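# Move the coaster can onto the turntable's orange spot

## Task

Pick up the can sitting on the coaster and set it upright on the orange spot of the turntable, without disturbing the other cans already standing on the turntable.

## Robot and tools

Robot: two arms, left_arm and right_arm, each ending in a two-finger gripper whose fingers can fold. Tools: execute_actions, move, wait, stop, zoom_image, finished_scene.

Frames. The scene frame has its origin at table-top height, midway between the nominal arm bases, with +z up, +x out over the table and left_arm on the +y side (arm names do not match image sides). Each arm's hand poses, velocities and targets are given in that arm's own base frame. Calibrated bases in the scene frame: left_arm at (+0.052, +0.577, 0) m, right_arm at (-0.071, -0.503, 0) m, both turned by quat_wxyz (+1.000, 0, 0, +0.011). Fixed cameras and the table use the scene frame. Printed hand poses can be off by a few centimetres, more at long reach. In a gripper's own axes, the fingers point along +z and open and close along y; end_effector_position is the point between the closed pads, and fingertips reach about 33 mm past it (9 mm when fully open).

Row layout (used by both execute_actions and move): one flat list of 20 numbers covering both arms, even if one arm is idle. Numbers 1-10 are left_arm: x, y, z (metres, absolute position in that arm's base frame), qw, qx, qy, qz (absolute orientation, w first), then gripper position, force_limit, speed. Numbers 11-20 are the same ten for right_arm. The last three of each half lie in [-1, 1]. Each row is an absolute pose, not an offset.

Gripper numbers: position +1 is fully open (140 mm), the pads touch near -0.8, and -1 closes until blocked. force_limit sets squeeze strength (roughly 14 N at -1 up to 58 N at +1 for a slow close); speed sets finger speed (about 30 mm/s at -1, 250 at +1); faster closes grip harder. Both start at +1. To hold a gripper unchanged, resend the exact three numbers you last sent (0 is a real command). Grip with the part near the fingertip quarter of the pads; deeper grips can fold the fingers and become loose or over-tight. Pressing fingertips into a surface folds them unless fully closed.

execute_actions(actions, cameras): actions is a list of up to 15 actions; each action is a table of up to 15 rows, one row per 1/30 s step, with the last row repeated to fill 15 steps. Every target must lie within 0.6 m of the gripper's current position along each of its axes, or the action is refused for both arms. Images come only for an empty action list or when cameras is given.

move(target, speed, blend, stop_force, zero, blocking, cameras): drives each gripper in a straight line from its Hand target to the absolute pose in target (one row, or a list of up to 15 rows as waypoints). speed is m/s, 0.002 to 2, default 0.25. blend in metres rounds corners between waypoints. stop_force, 10 to 80 N, ends an arm's path when it senses that much push along its travel; use it slowly and with small values, not while the gripper turns, and leave it out when backing off a contact. zero resets the force baseline. blocking=false returns early and cannot be combined with stop_force. Paths do not avoid obstacles; keep them away from an arm's own base. Moves last at most 10 s. The result adds a move: line such as done, off_target, held, moving or fault, plus limits used.

wait(seconds 0-10) lets time run with commands held. stop brakes a running move. zoom_image(camera, region [x0,y0,x1,y1], at most 504x504) enlarges part of the latest image from cam_high, cam_low, cam_left_wrist or cam_right_wrist (each 672x504). finished_scene(scene) ends the current scene for good; give its number.

Result lines: end_effector_position and quat per arm, velocities, Hand target (where the arm is actually headed; plan from it), Tool commands, object_status (0 moving, 1 blocked while opening, 2 blocked while closing = something gripped, 3 reached target or pads met), position_measured in counts (3 open, 230 pads meeting), joint torques, External joint torques, Flange force (along gripper axes, includes held weight), and Kept back steps, which will still run toward your last row. Each step the controller limits commanded motion to 70 mm and 16 degrees from the measured pose, so long moves need several actions.

Cameras: cam_high and cam_low are fixed; wrist cameras ride on the arms and may lag while moving. Calibration is in the scene frame for fixed cameras and the base frame for wrist ones.

Avoid: dropping the can or releasing it while moving, knocking the other cans, hitting the table or turntable hard, pushing past a firm contact (stiff arms fault at 144 N or joint torque limits, freezing the arm for 10 s), letting the grippers touch or squeeze each other, anything leaving the table, and holding stretched or loaded poses long enough to overheat motors. Confirm object_status 2 before lifting, lower gently onto the orange spot, open, then withdraw upward.

Each tool is called by a JSON object that holds its "api" and its "payload", one argument or row to a line.

## Session

{"api": "execute_actions", "payload": {
  "actions": []
}}

Scene clock: 0.00 s.
left_arm: end_effector_position=(+0.5647, -0.4446, +0.3655) position_measured=3 object_status=3 end_effector_quat_wxyz=(-0.612, -0.280, +0.739, +0.012) | right_arm: end_effector_position=(+0.0567, +0.3917, +0.1120) position_measured=3 object_status=3 end_effector_quat_wxyz=(-0.400, -0.051, +0.895, +0.189)
Joint positions: left_arm=[-0.407 0.701 1.192 -0.959 2.205 3.4] | right_arm=[0.688 0.145 2.367 0.81 1.299 -1.502]
Joint velocities: within noise
Joint torques (N m): no reading
External joint torques (N m): no reading
Flange force (N): no reading
Hand target: left_arm +0.5647, -0.4446, +0.3655; -0.612, -0.280, +0.739, +0.012 | right_arm +0.0567, +0.3917, +0.1120; -0.400, -0.051, +0.895, +0.189
Tool commands: left_gripper/position=+1.0 left_gripper/force_limit=+1.0 left_gripper/speed=+1.0 right_gripper/position=+1.0 right_gripper/force_limit=+1.0 right_gripper/speed=+1.0

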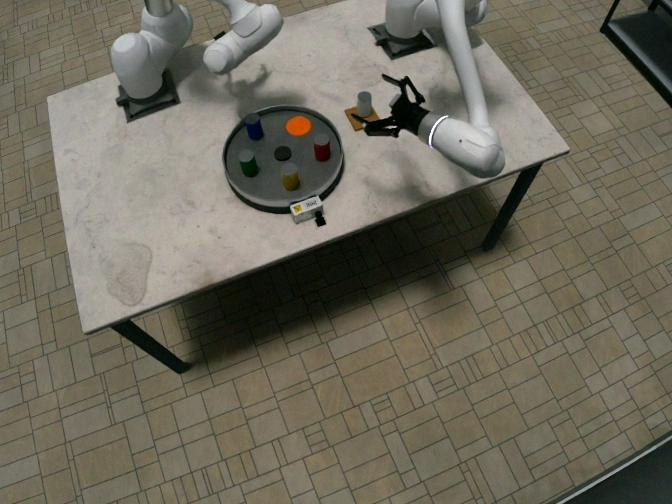

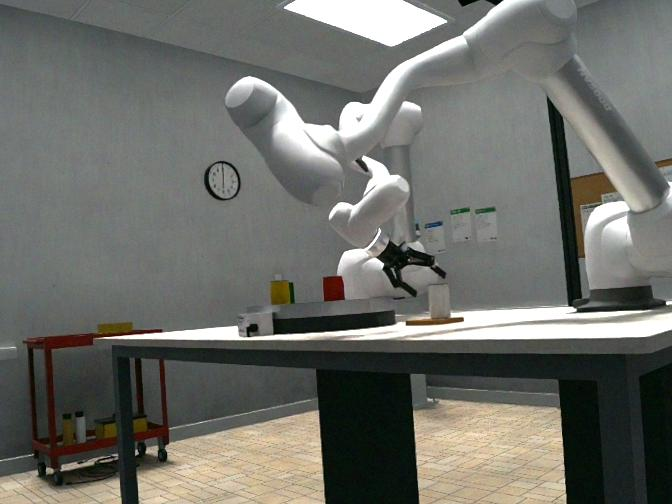

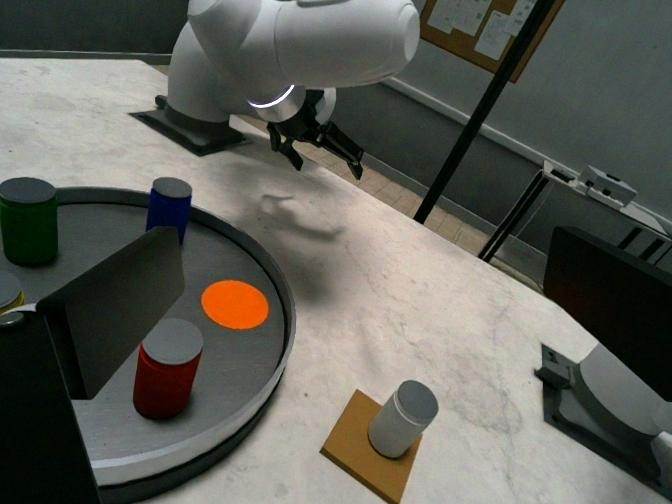

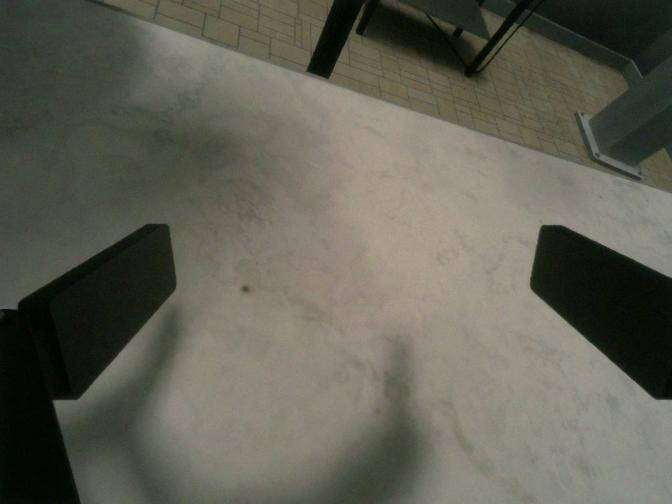

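{"api": "move", "payload": {
  "target": [0.337,-0.331,0.27,0,-0.316,0.949,0,1,1,1,0.0567,0.3917,0.1120,-0.400,-0.051,0.895,0.189,1,1,1],
  "speed": 0.45,
  "cameras": ["all"]
}}

Scene clock: 3.90 s.
left_arm: end_effector_position=(+0.3370, -0.3310, +0.2700) position_measured=3 object_status=3 end_effector_quat_wxyz=(+0.000, -0.316, +0.949, +0.000) | right_arm: end_effector_position=(+0.0567, +0.3917, +0.1120) position_measured=3 object_status=3 end_effector_quat_wxyz=(-0.400, -0.051, +0.895, +0.189)
Joint positions: left_arm=[-0.849 -0.101 1.975 0 1.268 3.22] | right_arm=[0.689 0.145 2.367 0.81 1.299 -1.502]
Joint torques (N m): left_arm=[3.22 -27.4 -40.07 3.57 -0.41 -0.13] | right_arm=[0.11 -44.79 -26.43 2.9 1.91 -0.51]
External joint torques (N m): left_arm=[-3.27 -2.34 -0.34 0.53 0.41 0.13] | right_arm=[0.02 3.09 -0.11 0.01 -0.04 0.53]
Flange force (N): left_arm=[7.2 2.9 -2.5] | right_arm=[-6.1 1.7 1.9]
Hand target: left_arm +0.3370, -0.3310, +0.2700; +0.000, -0.316, +0.949, +0.000 | right_arm +0.0567, +0.3917, +0.1120; -0.400, -0.051, +0.895, +0.189
Off the commanded pose: left_arm 0.000 m, 0 deg | right_arm 0.000 m, 0 deg.
move: done
camera_calibration:
cam_left_wrist: T_world_to_cam=[[-0.595335, 0.803462, -0.00501164, 0.478156], [0.752999, 0.560097, 0.345375, -0.155505], [0.280303, 0.20184, -0.938451, 0.371095], [0, 0, 0, 1]] pos_world=[0.297739, -0.371984, 0.404358]
cam_right_wrist: T_world_to_cam=[[0.0491504, 0.916357, 0.397335, -0.392677], [0.882892, 0.146142, -0.446256, -0.0541768], [-0.466997, 0.372737, -0.801861, 0.112983], [0, 0, 0, 1]] pos_world=[0.119895, 0.325637, 0.222444]

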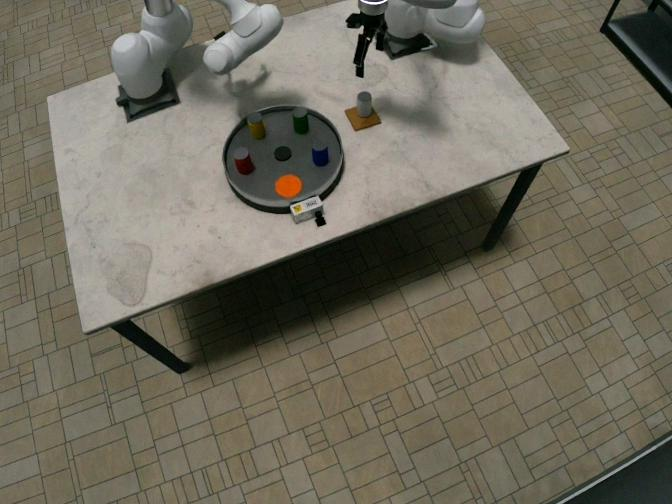

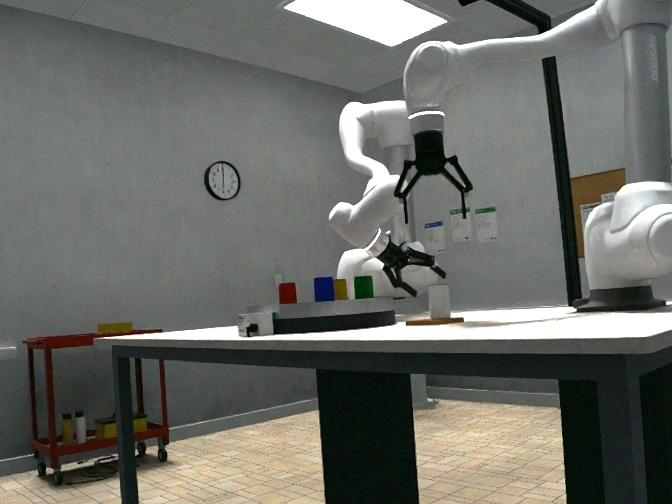

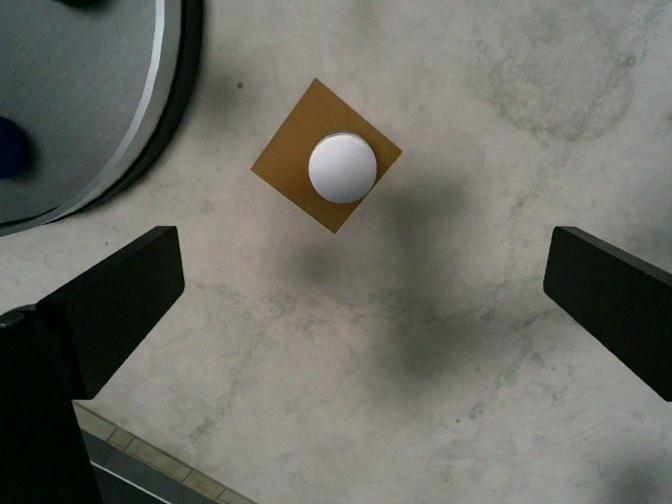

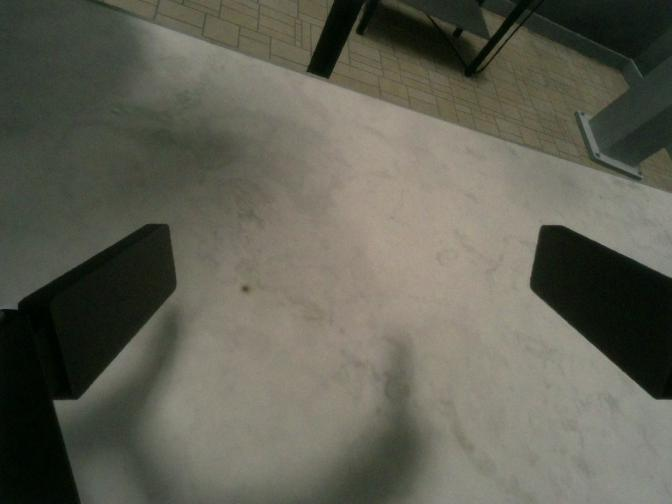

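{"api": "wait", "payload": {
  "seconds": 0.3,
  "cameras": ["cam_high"]
}}

{"api": "wait", "payload": {
  "seconds": 0.5,
  "cameras": ["cam_high"]
}}

{"api": "wait", "payload": {
  "seconds": 0.5,
  "cameras": ["cam_high"]
}}

{"api": "wait", "payload": {
  "seconds": 0.5,
  "cameras": ["cam_high"]
}}

{"api": "wait", "payload": {
  "seconds": 0.5,
  "cameras": ["cam_high"]
}}

{"api": "wait", "payload": {
  "seconds": 0.5,
  "cameras": ["cam_high"]
}}

{"api": "wait", "payload": {
  "seconds": 0.5,
  "cameras": ["cam_high"]
}}

Scene clock: 4.63 s.
left_arm: end_effector_position=(+0.3370, -0.3310, +0.2700) position_measured=3 object_status=3 end_effector_quat_wxyz=(+0.000, -0.316, +0.949, +0.000) | right_arm: end_effector_position=(+0.0567, +0.3917, +0.1120) position_measured=3 object_status=3 end_effector_quat_wxyz=(-0.400, -0.051, +0.895, +0.189)
Joint positions: left_arm=[-0.85 -0.101 1.975 0 1.268 3.22] | right_arm=[0.689 0.145 2.367 0.81 1.299 -1.502]
Joint torques (N m): left_arm=[3.11 -27.95 -40.31 3.58 -0.42 -0.15] | right_arm=[-0.07 -44.79 -26.19 2.9 1.84 -0.49]
External joint torques (N m): left_arm=[-3.06 -1.94 -0.12 0.52 0.42 0.15] | right_arm=[0.2 3.18 -0.18 -0.01 0.02 0.51]
Flange force (N): left_arm=[6.6 2.6 -2.0] | right_arm=[-6.3 2.1 2.0]
Hand target: left_arm +0.3370, -0.3310, +0.2700; +0.000, -0.316, +0.949, +0.000 | right_arm +0.0567, +0.3917, +0.1120; -0.400, -0.051, +0.895, +0.189
Tool commands: left_gripper/position=+1.0 left_gripper/force_limit=+1.0 left_gripper/speed=+1.0 right_gripper/position=+1.0 right_gripper/force_limit=+1.0 right_gripper/speed=+1.0
Off the commanded pose: left_arm 0.000 m, 0 deg | right_arm 0.000 m, 0 deg.
wait: 0.30 s; at rest from the start
Images, in order (width x height): cam_high 672x504.

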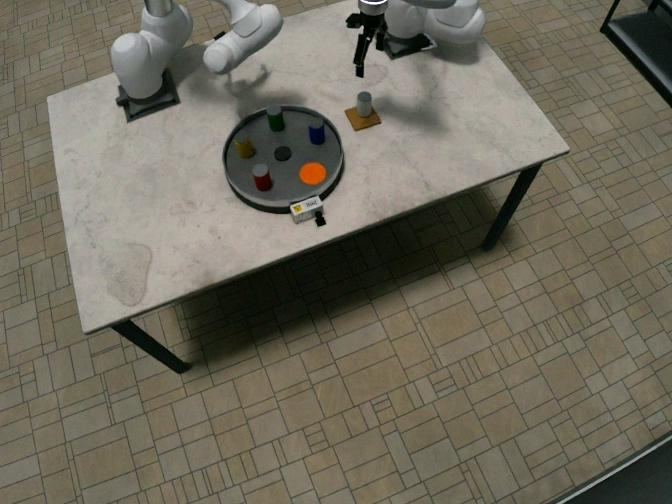

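Scene clock: 5.13 s.
left_arm: end_effector_position=(+0.3370, -0.3310, +0.2700) position_measured=3 object_status=3 end_effector_quat_wxyz=(+0.000, -0.316, +0.949, +0.000) | right_arm: end_effector_position=(+0.0567, +0.3917, +0.1120) position_measured=3 object_status=3 end_effector_quat_wxyz=(-0.400, -0.051, +0.895, +0.189)
Joint positions: left_arm=[-0.85 -0.101 1.975 0 1.268 3.22] | right_arm=[0.689 0.145 2.367 0.81 1.299 -1.502]
Joint torques (N m): left_arm=[3.51 -28.02 -40.21 3.6 -0.37 -0.13] | right_arm=[0.17 -45.17 -26.41 2.9 1.84 -0.48]
External joint torques (N m): left_arm=[-3.39 -2.45 -0.34 0.52 0.37 0.13] | right_arm=[-0.07 3.49 -0.07 -0.01 0.02 0.49]
Flange force (N): left_arm=[7.5 3.1 -2.5] | right_arm=[-7.0 1.6 1.9]
Hand target: left_arm +0.3370, -0.3310, +0.2700; +0.000, -0.316, +0.949, +0.000 | right_arm +0.0567, +0.3917, +0.1120; -0.400, -0.051, +0.895, +0.189
Tool commands: left_gripper/position=+1.0 left_gripper/force_limit=+1.0 left_gripper/speed=+1.0 right_gripper/position=+1.0 right_gripper/force_limit=+1.0 right_gripper/speed=+1.0
Off the commanded pose: left_arm 0.000 m, 0 deg | right_arm 0.000 m, 0 deg.
wait: 0.50 s; at rest by 0.17 s
Images, in order (width x height): cam_high 672x504.

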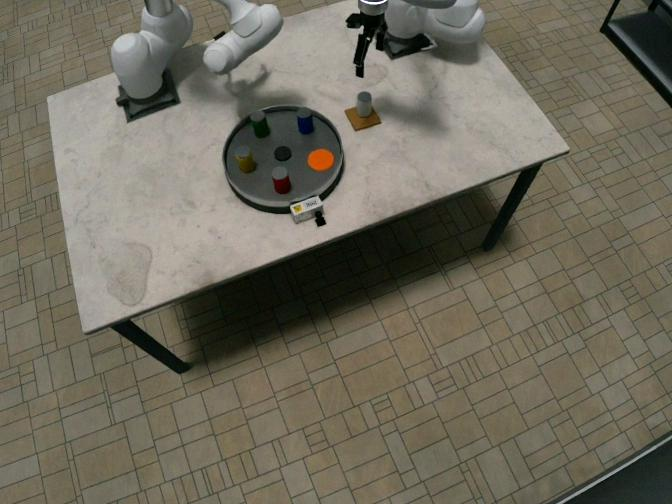

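Scene clock: 5.63 s.
left_arm: end_effector_position=(+0.3370, -0.3310, +0.2700) position_measured=3 object_status=3 end_effector_quat_wxyz=(+0.000, -0.316, +0.949, +0.000) | right_arm: end_effector_position=(+0.0567, +0.3917, +0.1120) position_measured=3 object_status=3 end_effector_quat_wxyz=(-0.400, -0.051, +0.895, +0.189)
Joint positions: left_arm=[-0.85 -0.101 1.975 0 1.268 3.22] | right_arm=[0.689 0.145 2.367 0.81 1.299 -1.502]
Joint torques (N m): left_arm=[3.2 -28.19 -40.27 3.6 -0.44 -0.1] | right_arm=[0.09 -45.09 -26.27 2.85 1.89 -0.51]
External joint torques (N m): left_arm=[-3.18 -1.97 -0.23 0.52 0.44 0.1] | right_arm=[-0.13 3.47 -0.24 0.05 -0.03 0.52]
Flange force (N): left_arm=[7.0 2.5 -2.2] | right_arm=[-7.1 1.8 1.8]
Hand target: left_arm +0.3370, -0.3310, +0.2700; +0.000, -0.316, +0.949, +0.000 | right_arm +0.0567, +0.3917, +0.1120; -0.400, -0.051, +0.895, +0.189
Tool commands: left_gripper/position=+1.0 left_gripper/force_limit=+1.0 left_gripper/speed=+1.0 right_gripper/position=+1.0 right_gripper/force_limit=+1.0 right_gripper/speed=+1.0
Off the commanded pose: left_arm 0.000 m, 0 deg | right_arm 0.000 m, 0 deg.
wait: 0.50 s; at rest by 0.17 s
Images, in order (width x height): cam_high 672x504.

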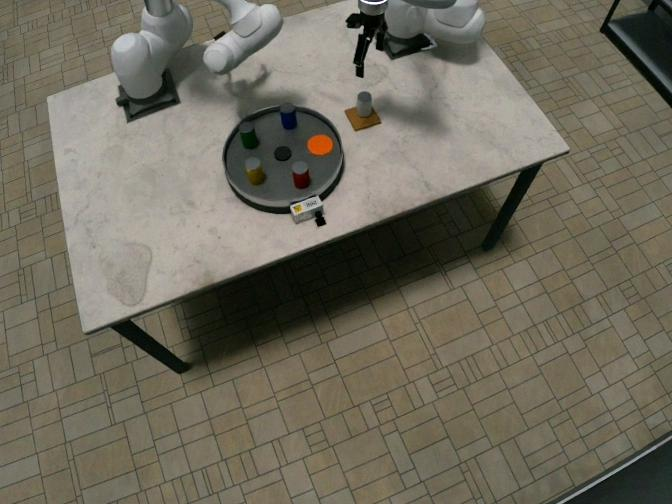

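Scene clock: 6.13 s.
left_arm: end_effector_position=(+0.3370, -0.3310, +0.2700) position_measured=3 object_status=3 end_effector_quat_wxyz=(+0.000, -0.316, +0.949, +0.000) | right_arm: end_effector_position=(+0.0567, +0.3917, +0.1120) position_measured=3 object_status=3 end_effector_quat_wxyz=(-0.400, -0.051, +0.895, +0.189)
Joint positions: left_arm=[-0.85 -0.101 1.975 0 1.268 3.22] | right_arm=[0.689 0.145 2.367 0.81 1.299 -1.502]
Joint torques (N m): left_arm=[3.2 -27.84 -40.25 3.6 -0.45 -0.19] | right_arm=[0.14 -45 -26.27 2.9 1.92 -0.47]
External joint torques (N m): left_arm=[-3.22 -1.9 -0.16 0.5 0.44 0.19] | right_arm=[-0.09 3.33 -0.32 0.02 -0.06 0.49]
Flange force (N): left_arm=[6.9 2.5 -2.1] | right_arm=[-6.9 1.9 1.7]
Hand target: left_arm +0.3370, -0.3310, +0.2700; +0.000, -0.316, +0.949, +0.000 | right_arm +0.0567, +0.3917, +0.1120; -0.400, -0.051, +0.895, +0.189
Tool commands: left_gripper/position=+1.0 left_gripper/force_limit=+1.0 left_gripper/speed=+1.0 right_gripper/position=+1.0 right_gripper/force_limit=+1.0 right_gripper/speed=+1.0
Off the commanded pose: left_arm 0.000 m, 0 deg | right_arm 0.000 m, 0 deg.
wait: 0.50 s; at rest by 0.17 s
Images, in order (width x height): cam_high 672x504.

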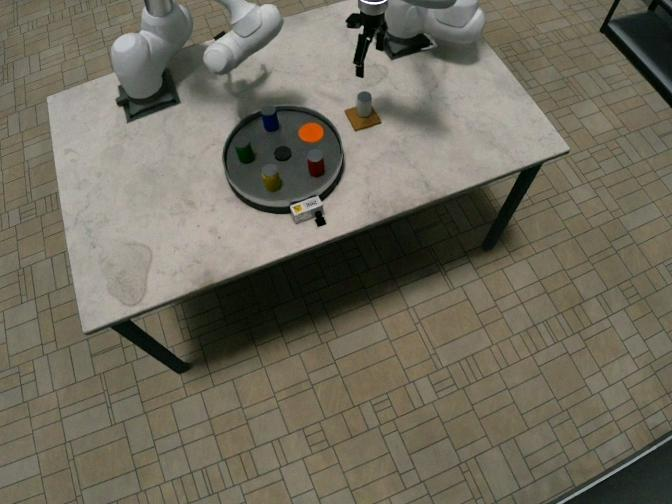

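Scene clock: 6.63 s.
left_arm: end_effector_position=(+0.3370, -0.3310, +0.2700) position_measured=3 object_status=3 end_effector_quat_wxyz=(+0.000, -0.316, +0.949, +0.000) | right_arm: end_effector_position=(+0.0567, +0.3917, +0.1120) position_measured=3 object_status=3 end_effector_quat_wxyz=(-0.400, -0.051, +0.895, +0.189)
Joint positions: left_arm=[-0.85 -0.101 1.975 0 1.268 3.22] | right_arm=[0.689 0.145 2.367 0.81 1.299 -1.502]
Joint torques (N m): left_arm=[3.02 -28.13 -40.27 3.6 -0.47 -0.14] | right_arm=[0.24 -45.02 -26.35 2.9 1.87 -0.46]
External joint torques (N m): left_arm=[-2.98 -1.72 -0.16 0.52 0.47 0.14] | right_arm=[-0.3 3.39 -0.34 0.03 -0.01 0.48]
Flange force (N): left_arm=[6.4 2.2 -2.0] | right_arm=[-7.2 1.6 1.3]
Hand target: left_arm +0.3370, -0.3310, +0.2700; +0.000, -0.316, +0.949, +0.000 | right_arm +0.0567, +0.3917, +0.1120; -0.400, -0.051, +0.895, +0.189
Tool commands: left_gripper/position=+1.0 left_gripper/force_limit=+1.0 left_gripper/speed=+1.0 right_gripper/position=+1.0 right_gripper/force_limit=+1.0 right_gripper/speed=+1.0
Off the commanded pose: left_arm 0.000 m, 0 deg | right_arm 0.000 m, 0 deg.
wait: 0.50 s; at rest by 0.17 s
Images, in order (width x height): cam_high 672x504.

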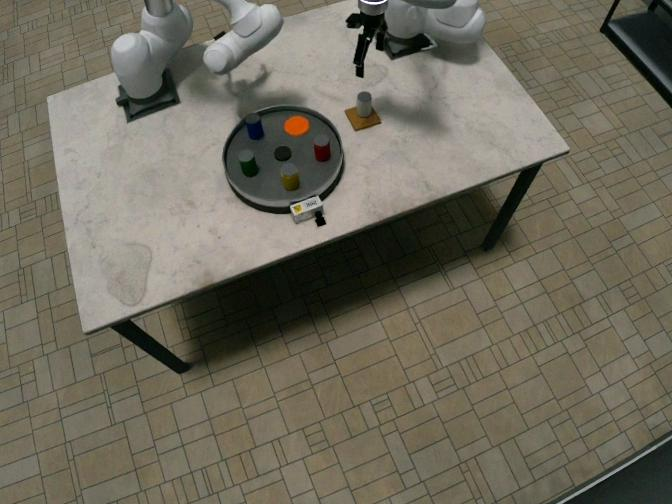

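Scene clock: 7.13 s.
left_arm: end_effector_position=(+0.3370, -0.3310, +0.2700) position_measured=3 object_status=3 end_effector_quat_wxyz=(+0.000, -0.316, +0.949, +0.000) | right_arm: end_effector_position=(+0.0567, +0.3917, +0.1120) position_measured=3 object_status=3 end_effector_quat_wxyz=(-0.400, -0.051, +0.895, +0.189)
Joint positions: left_arm=[-0.85 -0.101 1.975 0 1.268 3.22] | right_arm=[0.689 0.145 2.367 0.81 1.299 -1.502]
Joint torques (N m): left_arm=[3.37 -27.95 -40.27 3.6 -0.45 -0.13] | right_arm=[-0.16 -45.61 -26.4 2.87 1.92 -0.48]
External joint torques (N m): left_arm=[-3.41 -1.94 -0.17 0.51 0.44 0.13] | right_arm=[0.19 3.98 -0.08 0.05 -0.05 0.5]
Flange force (N): left_arm=[7.4 2.5 -2.1] | right_arm=[-8.0 2.2 2.9]
Hand target: left_arm +0.3370, -0.3310, +0.2700; +0.000, -0.316, +0.949, +0.000 | right_arm +0.0567, +0.3917, +0.1120; -0.400, -0.051, +0.895, +0.189
Tool commands: left_gripper/position=+1.0 left_gripper/force_limit=+1.0 left_gripper/speed=+1.0 right_gripper/position=+1.0 right_gripper/force_limit=+1.0 right_gripper/speed=+1.0
Off the commanded pose: left_arm 0.000 m, 0 deg | right_arm 0.000 m, 0 deg.
wait: 0.50 s; at rest by 0.17 s
Images, in order (width x height): cam_high 672x504.

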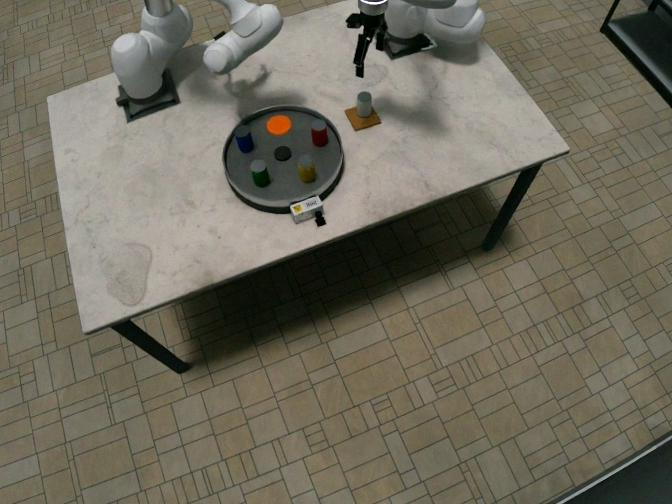

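Scene clock: 7.63 s.
left_arm: end_effector_position=(+0.3370, -0.3310, +0.2700) position_measured=3 object_status=3 end_effector_quat_wxyz=(+0.000, -0.316, +0.949, +0.000) | right_arm: end_effector_position=(+0.0567, +0.3917, +0.1120) position_measured=3 object_status=3 end_effector_quat_wxyz=(-0.400, -0.051, +0.895, +0.189)
Joint positions: left_arm=[-0.85 -0.101 1.975 0 1.268 3.22] | right_arm=[0.689 0.145 2.367 0.81 1.299 -1.502]
Joint torques (N m): left_arm=[2.98 -27.77 -40.41 3.6 -0.39 -0.13] | right_arm=[-0.19 -44.67 -26.29 2.88 1.88 -0.47]
External joint torques (N m): left_arm=[-3.03 -1.95 0 0.5 0.38 0.13] | right_arm=[0.12 3.05 -0.25 0.04 -0.02 0.49]
Flange force (N): left_arm=[6.7 2.8 -1.8] | right_arm=[-6.1 2.1 1.9]
Hand target: left_arm +0.3370, -0.3310, +0.2700; +0.000, -0.316, +0.949, +0.000 | right_arm +0.0567, +0.3917, +0.1120; -0.400, -0.051, +0.895, +0.189
Tool commands: left_gripper/position=+1.0 left_gripper/force_limit=+1.0 left_gripper/speed=+1.0 right_gripper/position=+1.0 right_gripper/force_limit=+1.0 right_gripper/speed=+1.0
Off the commanded pose: left_arm 0.000 m, 0 deg | right_arm 0.000 m, 0 deg.
wait: 0.50 s; at rest by 0.17 s
Images, in order (width x height): cam_high 672x504.

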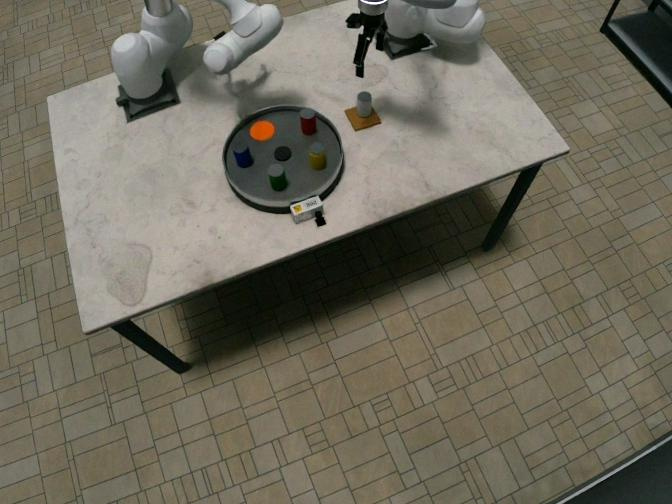

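{"api": "execute_actions", "payload": {
  "actions": [],
  "cameras": ["cam_high","cam_low"]
}}

{"api": "zoom_image", "payload": {
  "camera": "cam_high",
  "region": [215, 90, 355, 230]
}}

{"api": "zoom_image", "payload": {
  "camera": "cam_low",
  "region": [220, 250, 480, 350]
}}

{"api": "zoom_image", "payload": {
  "camera": "cam_high",
  "region": [285, 185, 335, 235]
}}

Scene clock: 8.07 s.
left_arm: end_effector_position=(+0.3370, -0.3310, +0.2700) position_measured=3 object_status=3 end_effector_quat_wxyz=(+0.000, -0.316, +0.949, +0.000) | right_arm: end_effector_position=(+0.0567, +0.3917, +0.1120) position_measured=3 object_status=3 end_effector_quat_wxyz=(-0.400, -0.051, +0.895, +0.189)
Joint positions: left_arm=[-0.85 -0.101 1.975 0 1.268 3.22] | right_arm=[0.689 0.145 2.367 0.81 1.299 -1.502]
Joint velocities: within noise
Joint torques (N m): left_arm=[3.12 -27.89 -40.32 3.58 -0.45 -0.13] | right_arm=[0.08 -45.1 -26.31 2.86 1.89 -0.46]
External joint torques (N m): left_arm=[-3.16 -2.08 -0.15 0.53 0.45 0.13] | right_arm=[-0.13 3.5 -0.29 0.06 -0.04 0.47]
Flange force (N): left_arm=[6.9 2.8 -2.2] | right_arm=[-7.3 1.8 1.8]
Hand target: left_arm +0.3370, -0.3310, +0.2700; +0.000, -0.316, +0.949, +0.000 | right_arm +0.0567, +0.3917, +0.1120; -0.400, -0.051, +0.895, +0.189
Tool commands: left_gripper/position=+1.0 left_gripper/force_limit=+1.0 left_gripper/speed=+1.0 right_gripper/position=+1.0 right_gripper/force_limit=+1.0 right_gripper/speed=+1.0
Off the commanded pose: left_arm 0.000 m, 0 deg | right_arm 0.000 m, 0 deg.
Images, in order (width x height): cam_high 672x504, cam_low 672x504.

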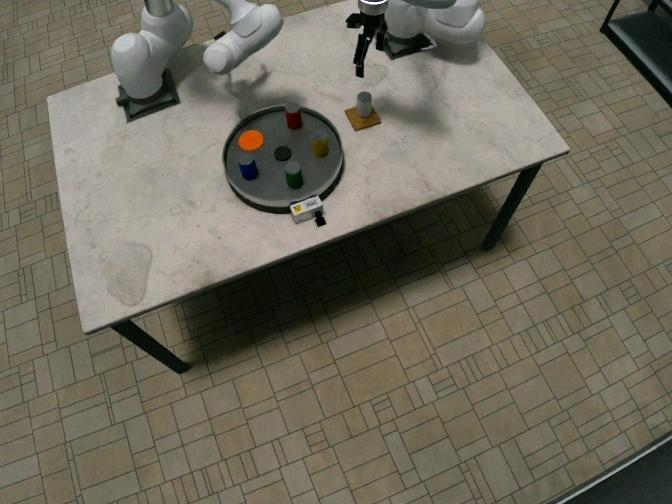

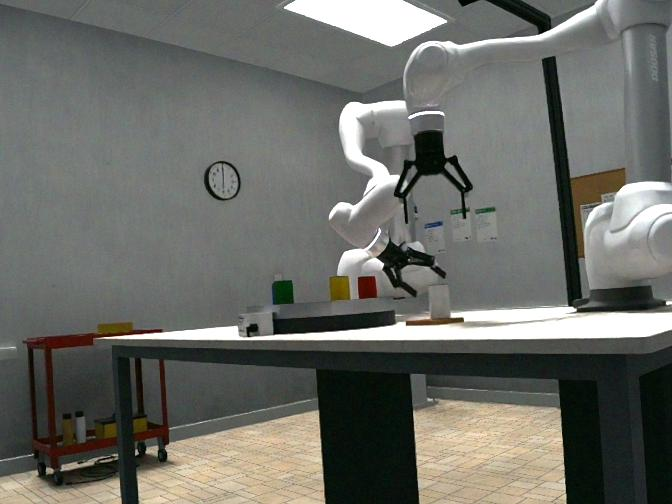

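Scaled by 3.600 from the camera's 672x504 image, which has a finer 960x720 frame.

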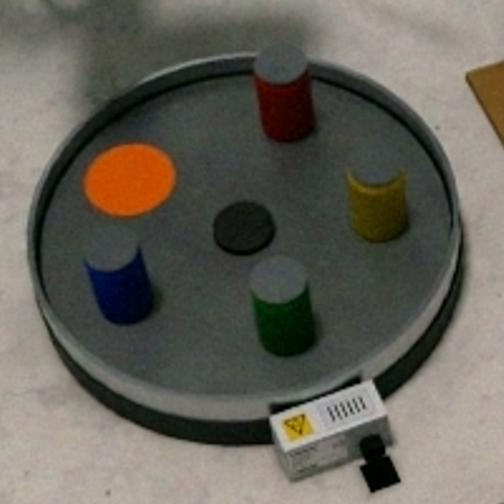

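Scaled by 1.938 from the camera's 672x504 image, which has a finer 960x720 frame.

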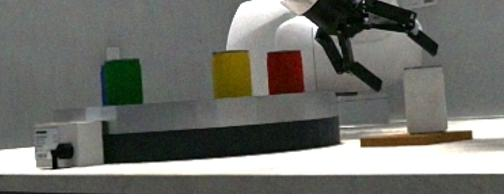

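Scaled by 10.080 from the camera's 672x504 image, which has a finer 960x720 frame.

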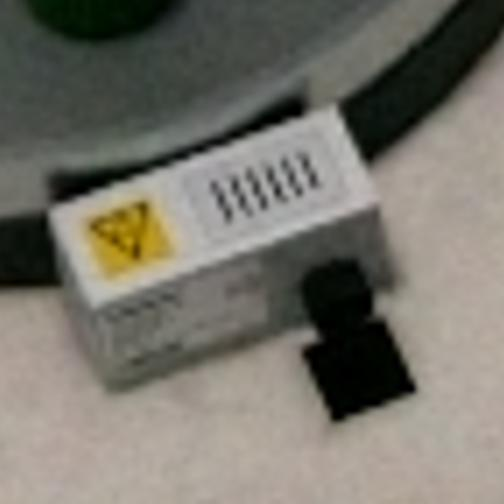

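{"api": "move", "payload": {
  "target": [
    [0.331,-0.342,0.15,0,-0.316,0.949,0,0.25,0,1,0.0567,0.3917,0.1120,-0.400,-0.051,0.895,0.189,1,1,1],
    [0.331,-0.342,0.098,0,-0.316,0.949,0,0.25,0,1,0.0567,0.3917,0.1120,-0.400,-0.051,0.895,0.189,1,1,1]
  ],
  "blend": [0.02,0],
  "speed": [0.25,0.12],
  "cameras": ["cam_left_wrist","cam_low","cam_high"]
}}

Scene clock: 13.63 s.
left_arm: end_effector_position=(+0.3310, -0.3420, +0.0980) position_measured=98 object_status=3 end_effector_quat_wxyz=(+0.000, -0.316, +0.949, +0.000) | right_arm: end_effector_position=(+0.0567, +0.3917, +0.1120) position_measured=3 object_status=3 end_effector_quat_wxyz=(-0.400, -0.051, +0.895, +0.189)
Joint positions: left_arm=[-0.874 0.051 2.176 0 0.914 3.195] | right_arm=[0.689 0.145 2.367 0.81 1.299 -1.502]
Joint torques (N m): left_arm=[3.28 -37.41 -33.4 2.9 -0.44 -0.14] | right_arm=[0.22 -44.84 -26.16 2.87 1.83 -0.41]
External joint torques (N m): left_arm=[-3.22 -1.8 -0.2 0.5 0.43 0.14] | right_arm=[-0.16 3.15 -0.31 0.02 0.04 0.42]
Flange force (N): left_arm=[6.8 2.1 -3.3] | right_arm=[-6.6 1.6 1.4]
Hand target: left_arm +0.3310, -0.3420, +0.0980; +0.000, -0.316, +0.949, +0.000 | right_arm +0.0567, +0.3917, +0.1120; -0.400, -0.051, +0.895, +0.189
Off the commanded pose: left_arm 0.000 m, 0 deg | right_arm 0.000 m, 0 deg.
move: done
camera_calibration:
cam_left_wrist: T_world_to_cam=[[-0.595319, 0.803474, -0.00506778, 0.482573], [0.752977, 0.560083, 0.345446, -0.0854369], [0.280395, 0.201834, -0.938425, 0.213548], [0, 0, 0, 1]] pos_world=[0.291739, -0.382984, 0.232358]
Images, in order (width x height): cam_high 672x504, cam_low 672x504, cam_left_wrist 672x504.

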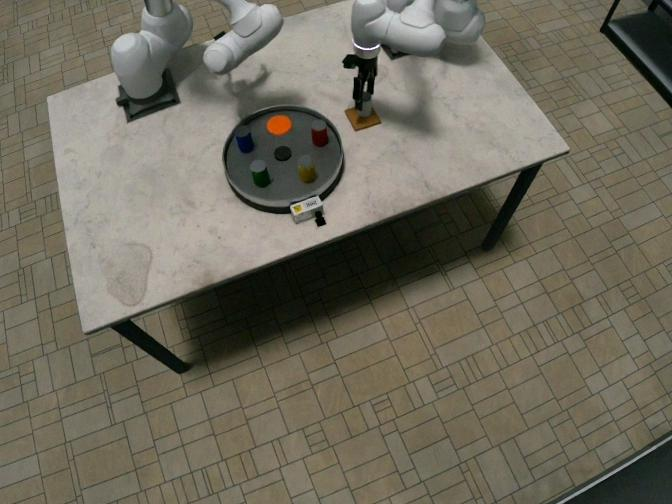

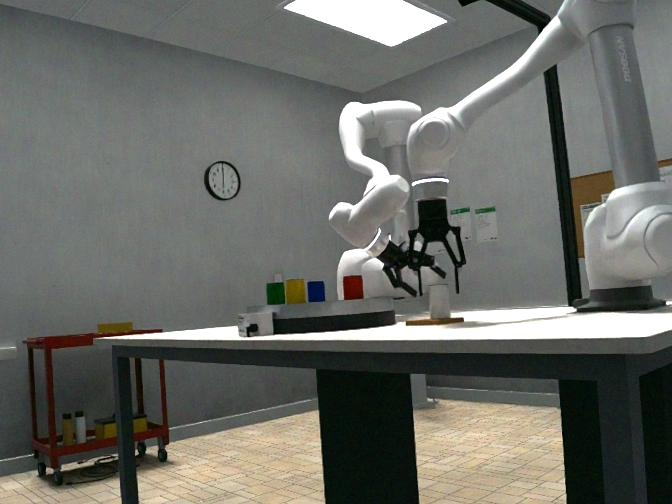

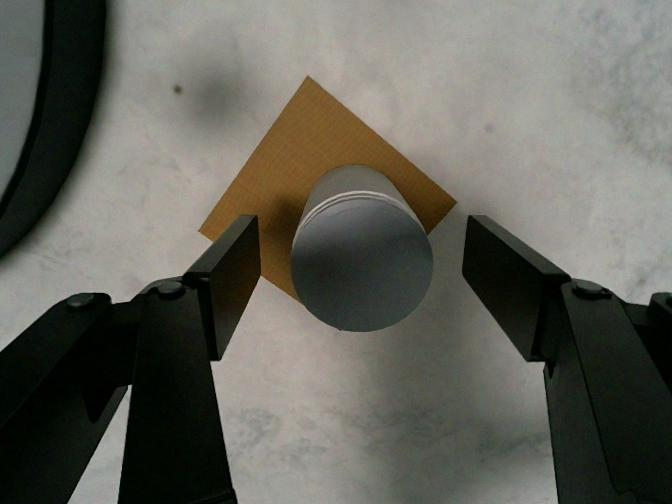

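{"api": "move", "payload": {
  "target": [0.331,-0.342,0.098,0,-0.316,0.949,0,-1,0,-1,0.0567,0.3917,0.1120,-0.400,-0.051,0.895,0.189,1,1,1]
}}

{"api": "move", "payload": {
  "target": [
    [0.331,-0.342,0.14,0,-0.316,0.949,0,-1,0,-1,0.0567,0.3917,0.1120,-0.400,-0.051,0.895,0.189,1,1,1],
    [0.38,-0.42,0.25,0,-0.316,0.949,0,-1,0,-1,0.0567,0.3917,0.1120,-0.400,-0.051,0.895,0.189,1,1,1]
  ],
  "blend": [0.02,0],
  "cameras": ["cam_left_wrist","cam_low","cam_high"]
}}

Scene clock: 15.67 s.
left_arm: end_effector_position=(+0.3310, -0.3420, +0.0980) position_measured=154 object_status=0 end_effector_quat_wxyz=(+0.000, -0.316, +0.949, +0.000) | right_arm: end_effector_position=(+0.0567, +0.3917, +0.1120) position_measured=3 object_status=3 end_effector_quat_wxyz=(-0.400, -0.051, +0.895, +0.189)
Joint positions: left_arm=[-0.874 0.051 2.176 0 0.914 3.195] | right_arm=[0.689 0.145 2.367 0.81 1.299 -1.502]
Joint torques (N m): left_arm=[3.27 -26.78 -23.57 2.97 -0.51 -0.18] | right_arm=[0.12 -44.78 -26.16 2.9 1.9 -0.43]
External joint torques (N m): left_arm=[-3.25 -12.35 -10.03 0.44 0.5 0.18] | right_arm=[-0.25 3.19 -0.47 0.03 -0.05 0.45]
Flange force (N): left_arm=[6.8 2.1 -25.7] | right_arm=[-6.9 1.7 1.3]
Hand target: left_arm +0.3310, -0.3420, +0.0980; +0.000, -0.316, +0.949, +0.000 | right_arm +0.0567, +0.3917, +0.1120; -0.400, -0.051, +0.895, +0.189
Off the commanded pose: left_arm 0.000 m, 0 deg | right_arm 0.000 m, 0 deg.
move: done

Scene clock: 16.80 s.
left_arm: end_effector_position=(+0.3800, -0.4200, +0.2500) position_measured=154 object_status=2 end_effector_quat_wxyz=(+0.000, -0.316, +0.949, +0.000) | right_arm: end_effector_position=(+0.0567, +0.3917, +0.1120) position_measured=3 object_status=3 end_effector_quat_wxyz=(-0.400, -0.051, +0.895, +0.189)
Joint positions: left_arm=[-0.896 0.063 1.852 0 1.226 3.173] | right_arm=[0.689 0.145 2.367 0.81 1.299 -1.502]
Joint torques (N m): left_arm=[3.17 -46.3 -40.22 3.55 -0.42 -0.2] | right_arm=[0.61 -45.13 -26.38 2.86 1.86 -0.44]
External joint torques (N m): left_arm=[-3.15 -0.09 0.37 0.49 0.41 0.2] | right_arm=[-0.57 3.48 -0.11 0.04 0 0.45]
Flange force (N): left_arm=[5.3 0.6 -0.3] | right_arm=[-7.4 0.8 1.2]
Hand target: left_arm +0.3800, -0.4200, +0.2500; +0.000, -0.316, +0.949, +0.000 | right_arm +0.0567, +0.3917, +0.1120; -0.400, -0.051, +0.895, +0.189
Off the commanded pose: left_arm 0.000 m, 0 deg | right_arm 0.000 m, 0 deg.
move: done
camera_calibration:
cam_left_wrist: T_world_to_cam=[[-0.595335, 0.803462, -0.00501164, 0.575163], [0.752999, 0.560097, 0.345375, -0.131128], [0.280303, 0.20184, -0.938451, 0.358236], [0, 0, 0, 1]] pos_world=[0.340739, -0.460984, 0.384358]
Images, in order (width x height): cam_high 672x504, cam_low 672x504, cam_left_wrist 672x504.

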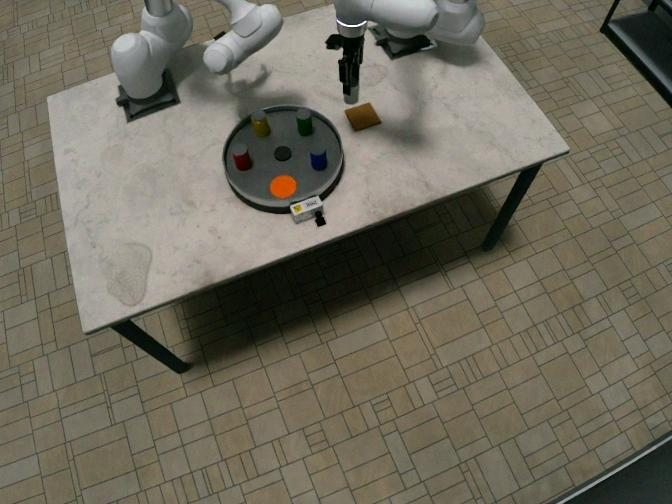

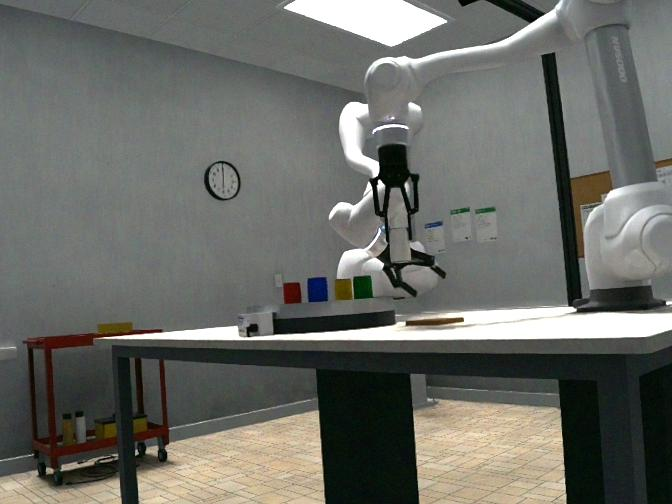

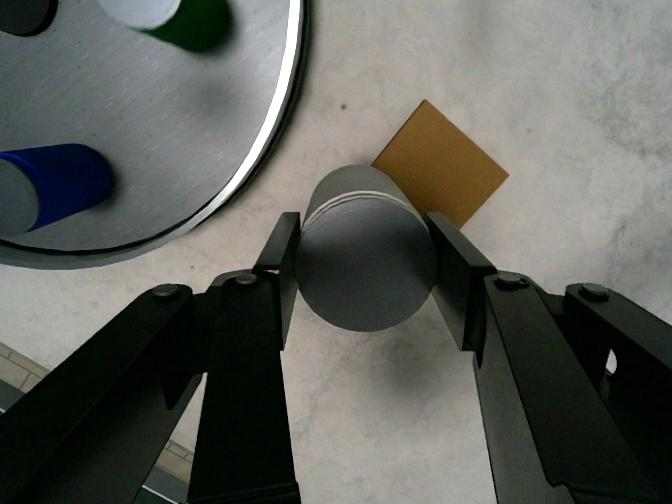

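{"api": "move", "payload": {
  "target": [0.5553,-0.6709,0.25,0,-0.316,0.949,0,-1,0,-1,0.0567,0.3917,0.1120,-0.400,-0.051,0.895,0.189,1,1,1],
  "cameras": ["cam_left_wrist","cam_high"]
}}

Scene clock: 19.23 s.
left_arm: end_effector_position=(+0.5552, -0.6709, +0.2501) position_measured=154 object_status=2 end_effector_quat_wxyz=(+0.000, -0.316, +0.949, +0.000) | right_arm: end_effector_position=(+0.0567, +0.3917, +0.1120) position_measured=3 object_status=3 end_effector_quat_wxyz=(-0.400, -0.051, +0.895, +0.189)
Joint positions: left_arm=[-0.919 0.543 1.209 0 1.39 3.151] | right_arm=[0.689 0.145 2.367 0.81 1.299 -1.502]
Joint torques (N m): left_arm=[3.55 -98.69 -42.43 3.72 -0.43 -0.12] | right_arm=[-0.08 -44.91 -26.26 2.84 1.92 -0.44]
External joint torques (N m): left_arm=[-3.54 2.78 0.69 0.51 0.42 0.12] | right_arm=[0.19 3.29 -0.34 0.07 -0.06 0.46]
Flange force (N): left_arm=[3.8 -3.3 1.1] | right_arm=[-6.7 2.3 2.2]
Hand target: left_arm +0.5553, -0.6709, +0.2500; +0.000, -0.316, +0.949, +0.000 | right_arm +0.0567, +0.3917, +0.1120; -0.400, -0.051, +0.895, +0.189
Off the commanded pose: left_arm 0.000 m, 0 deg | right_arm 0.000 m, 0 deg.
move: done
camera_calibration:
cam_left_wrist: T_world_to_cam=[[-0.595258, 0.803519, -0.00504115, 0.881067], [0.753025, 0.560019, 0.345446, -0.122656], [0.280396, 0.201834, -0.938425, 0.3598], [0, 0, 0, 1]] pos_world=[0.515939, -0.711884, 0.384458]
Images, in order (width x height): cam_high 672x504, cam_left_wrist 672x504.

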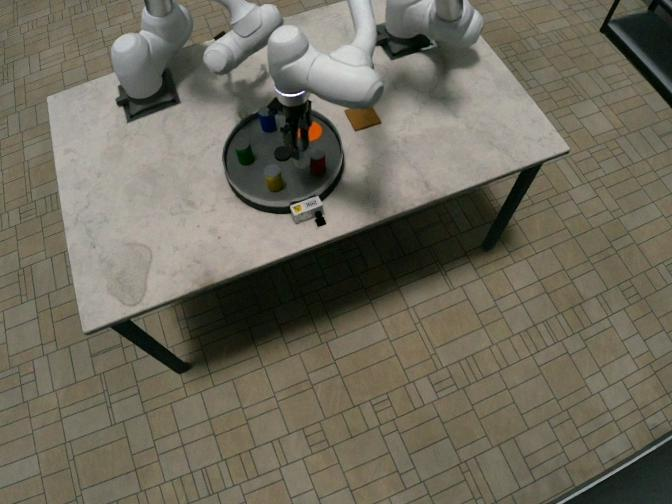

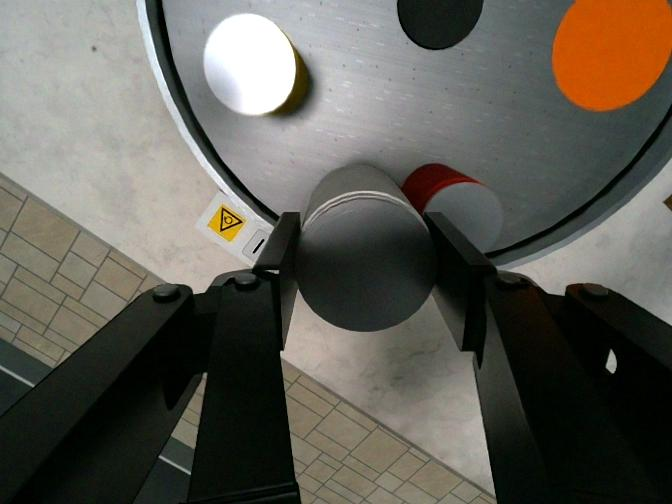

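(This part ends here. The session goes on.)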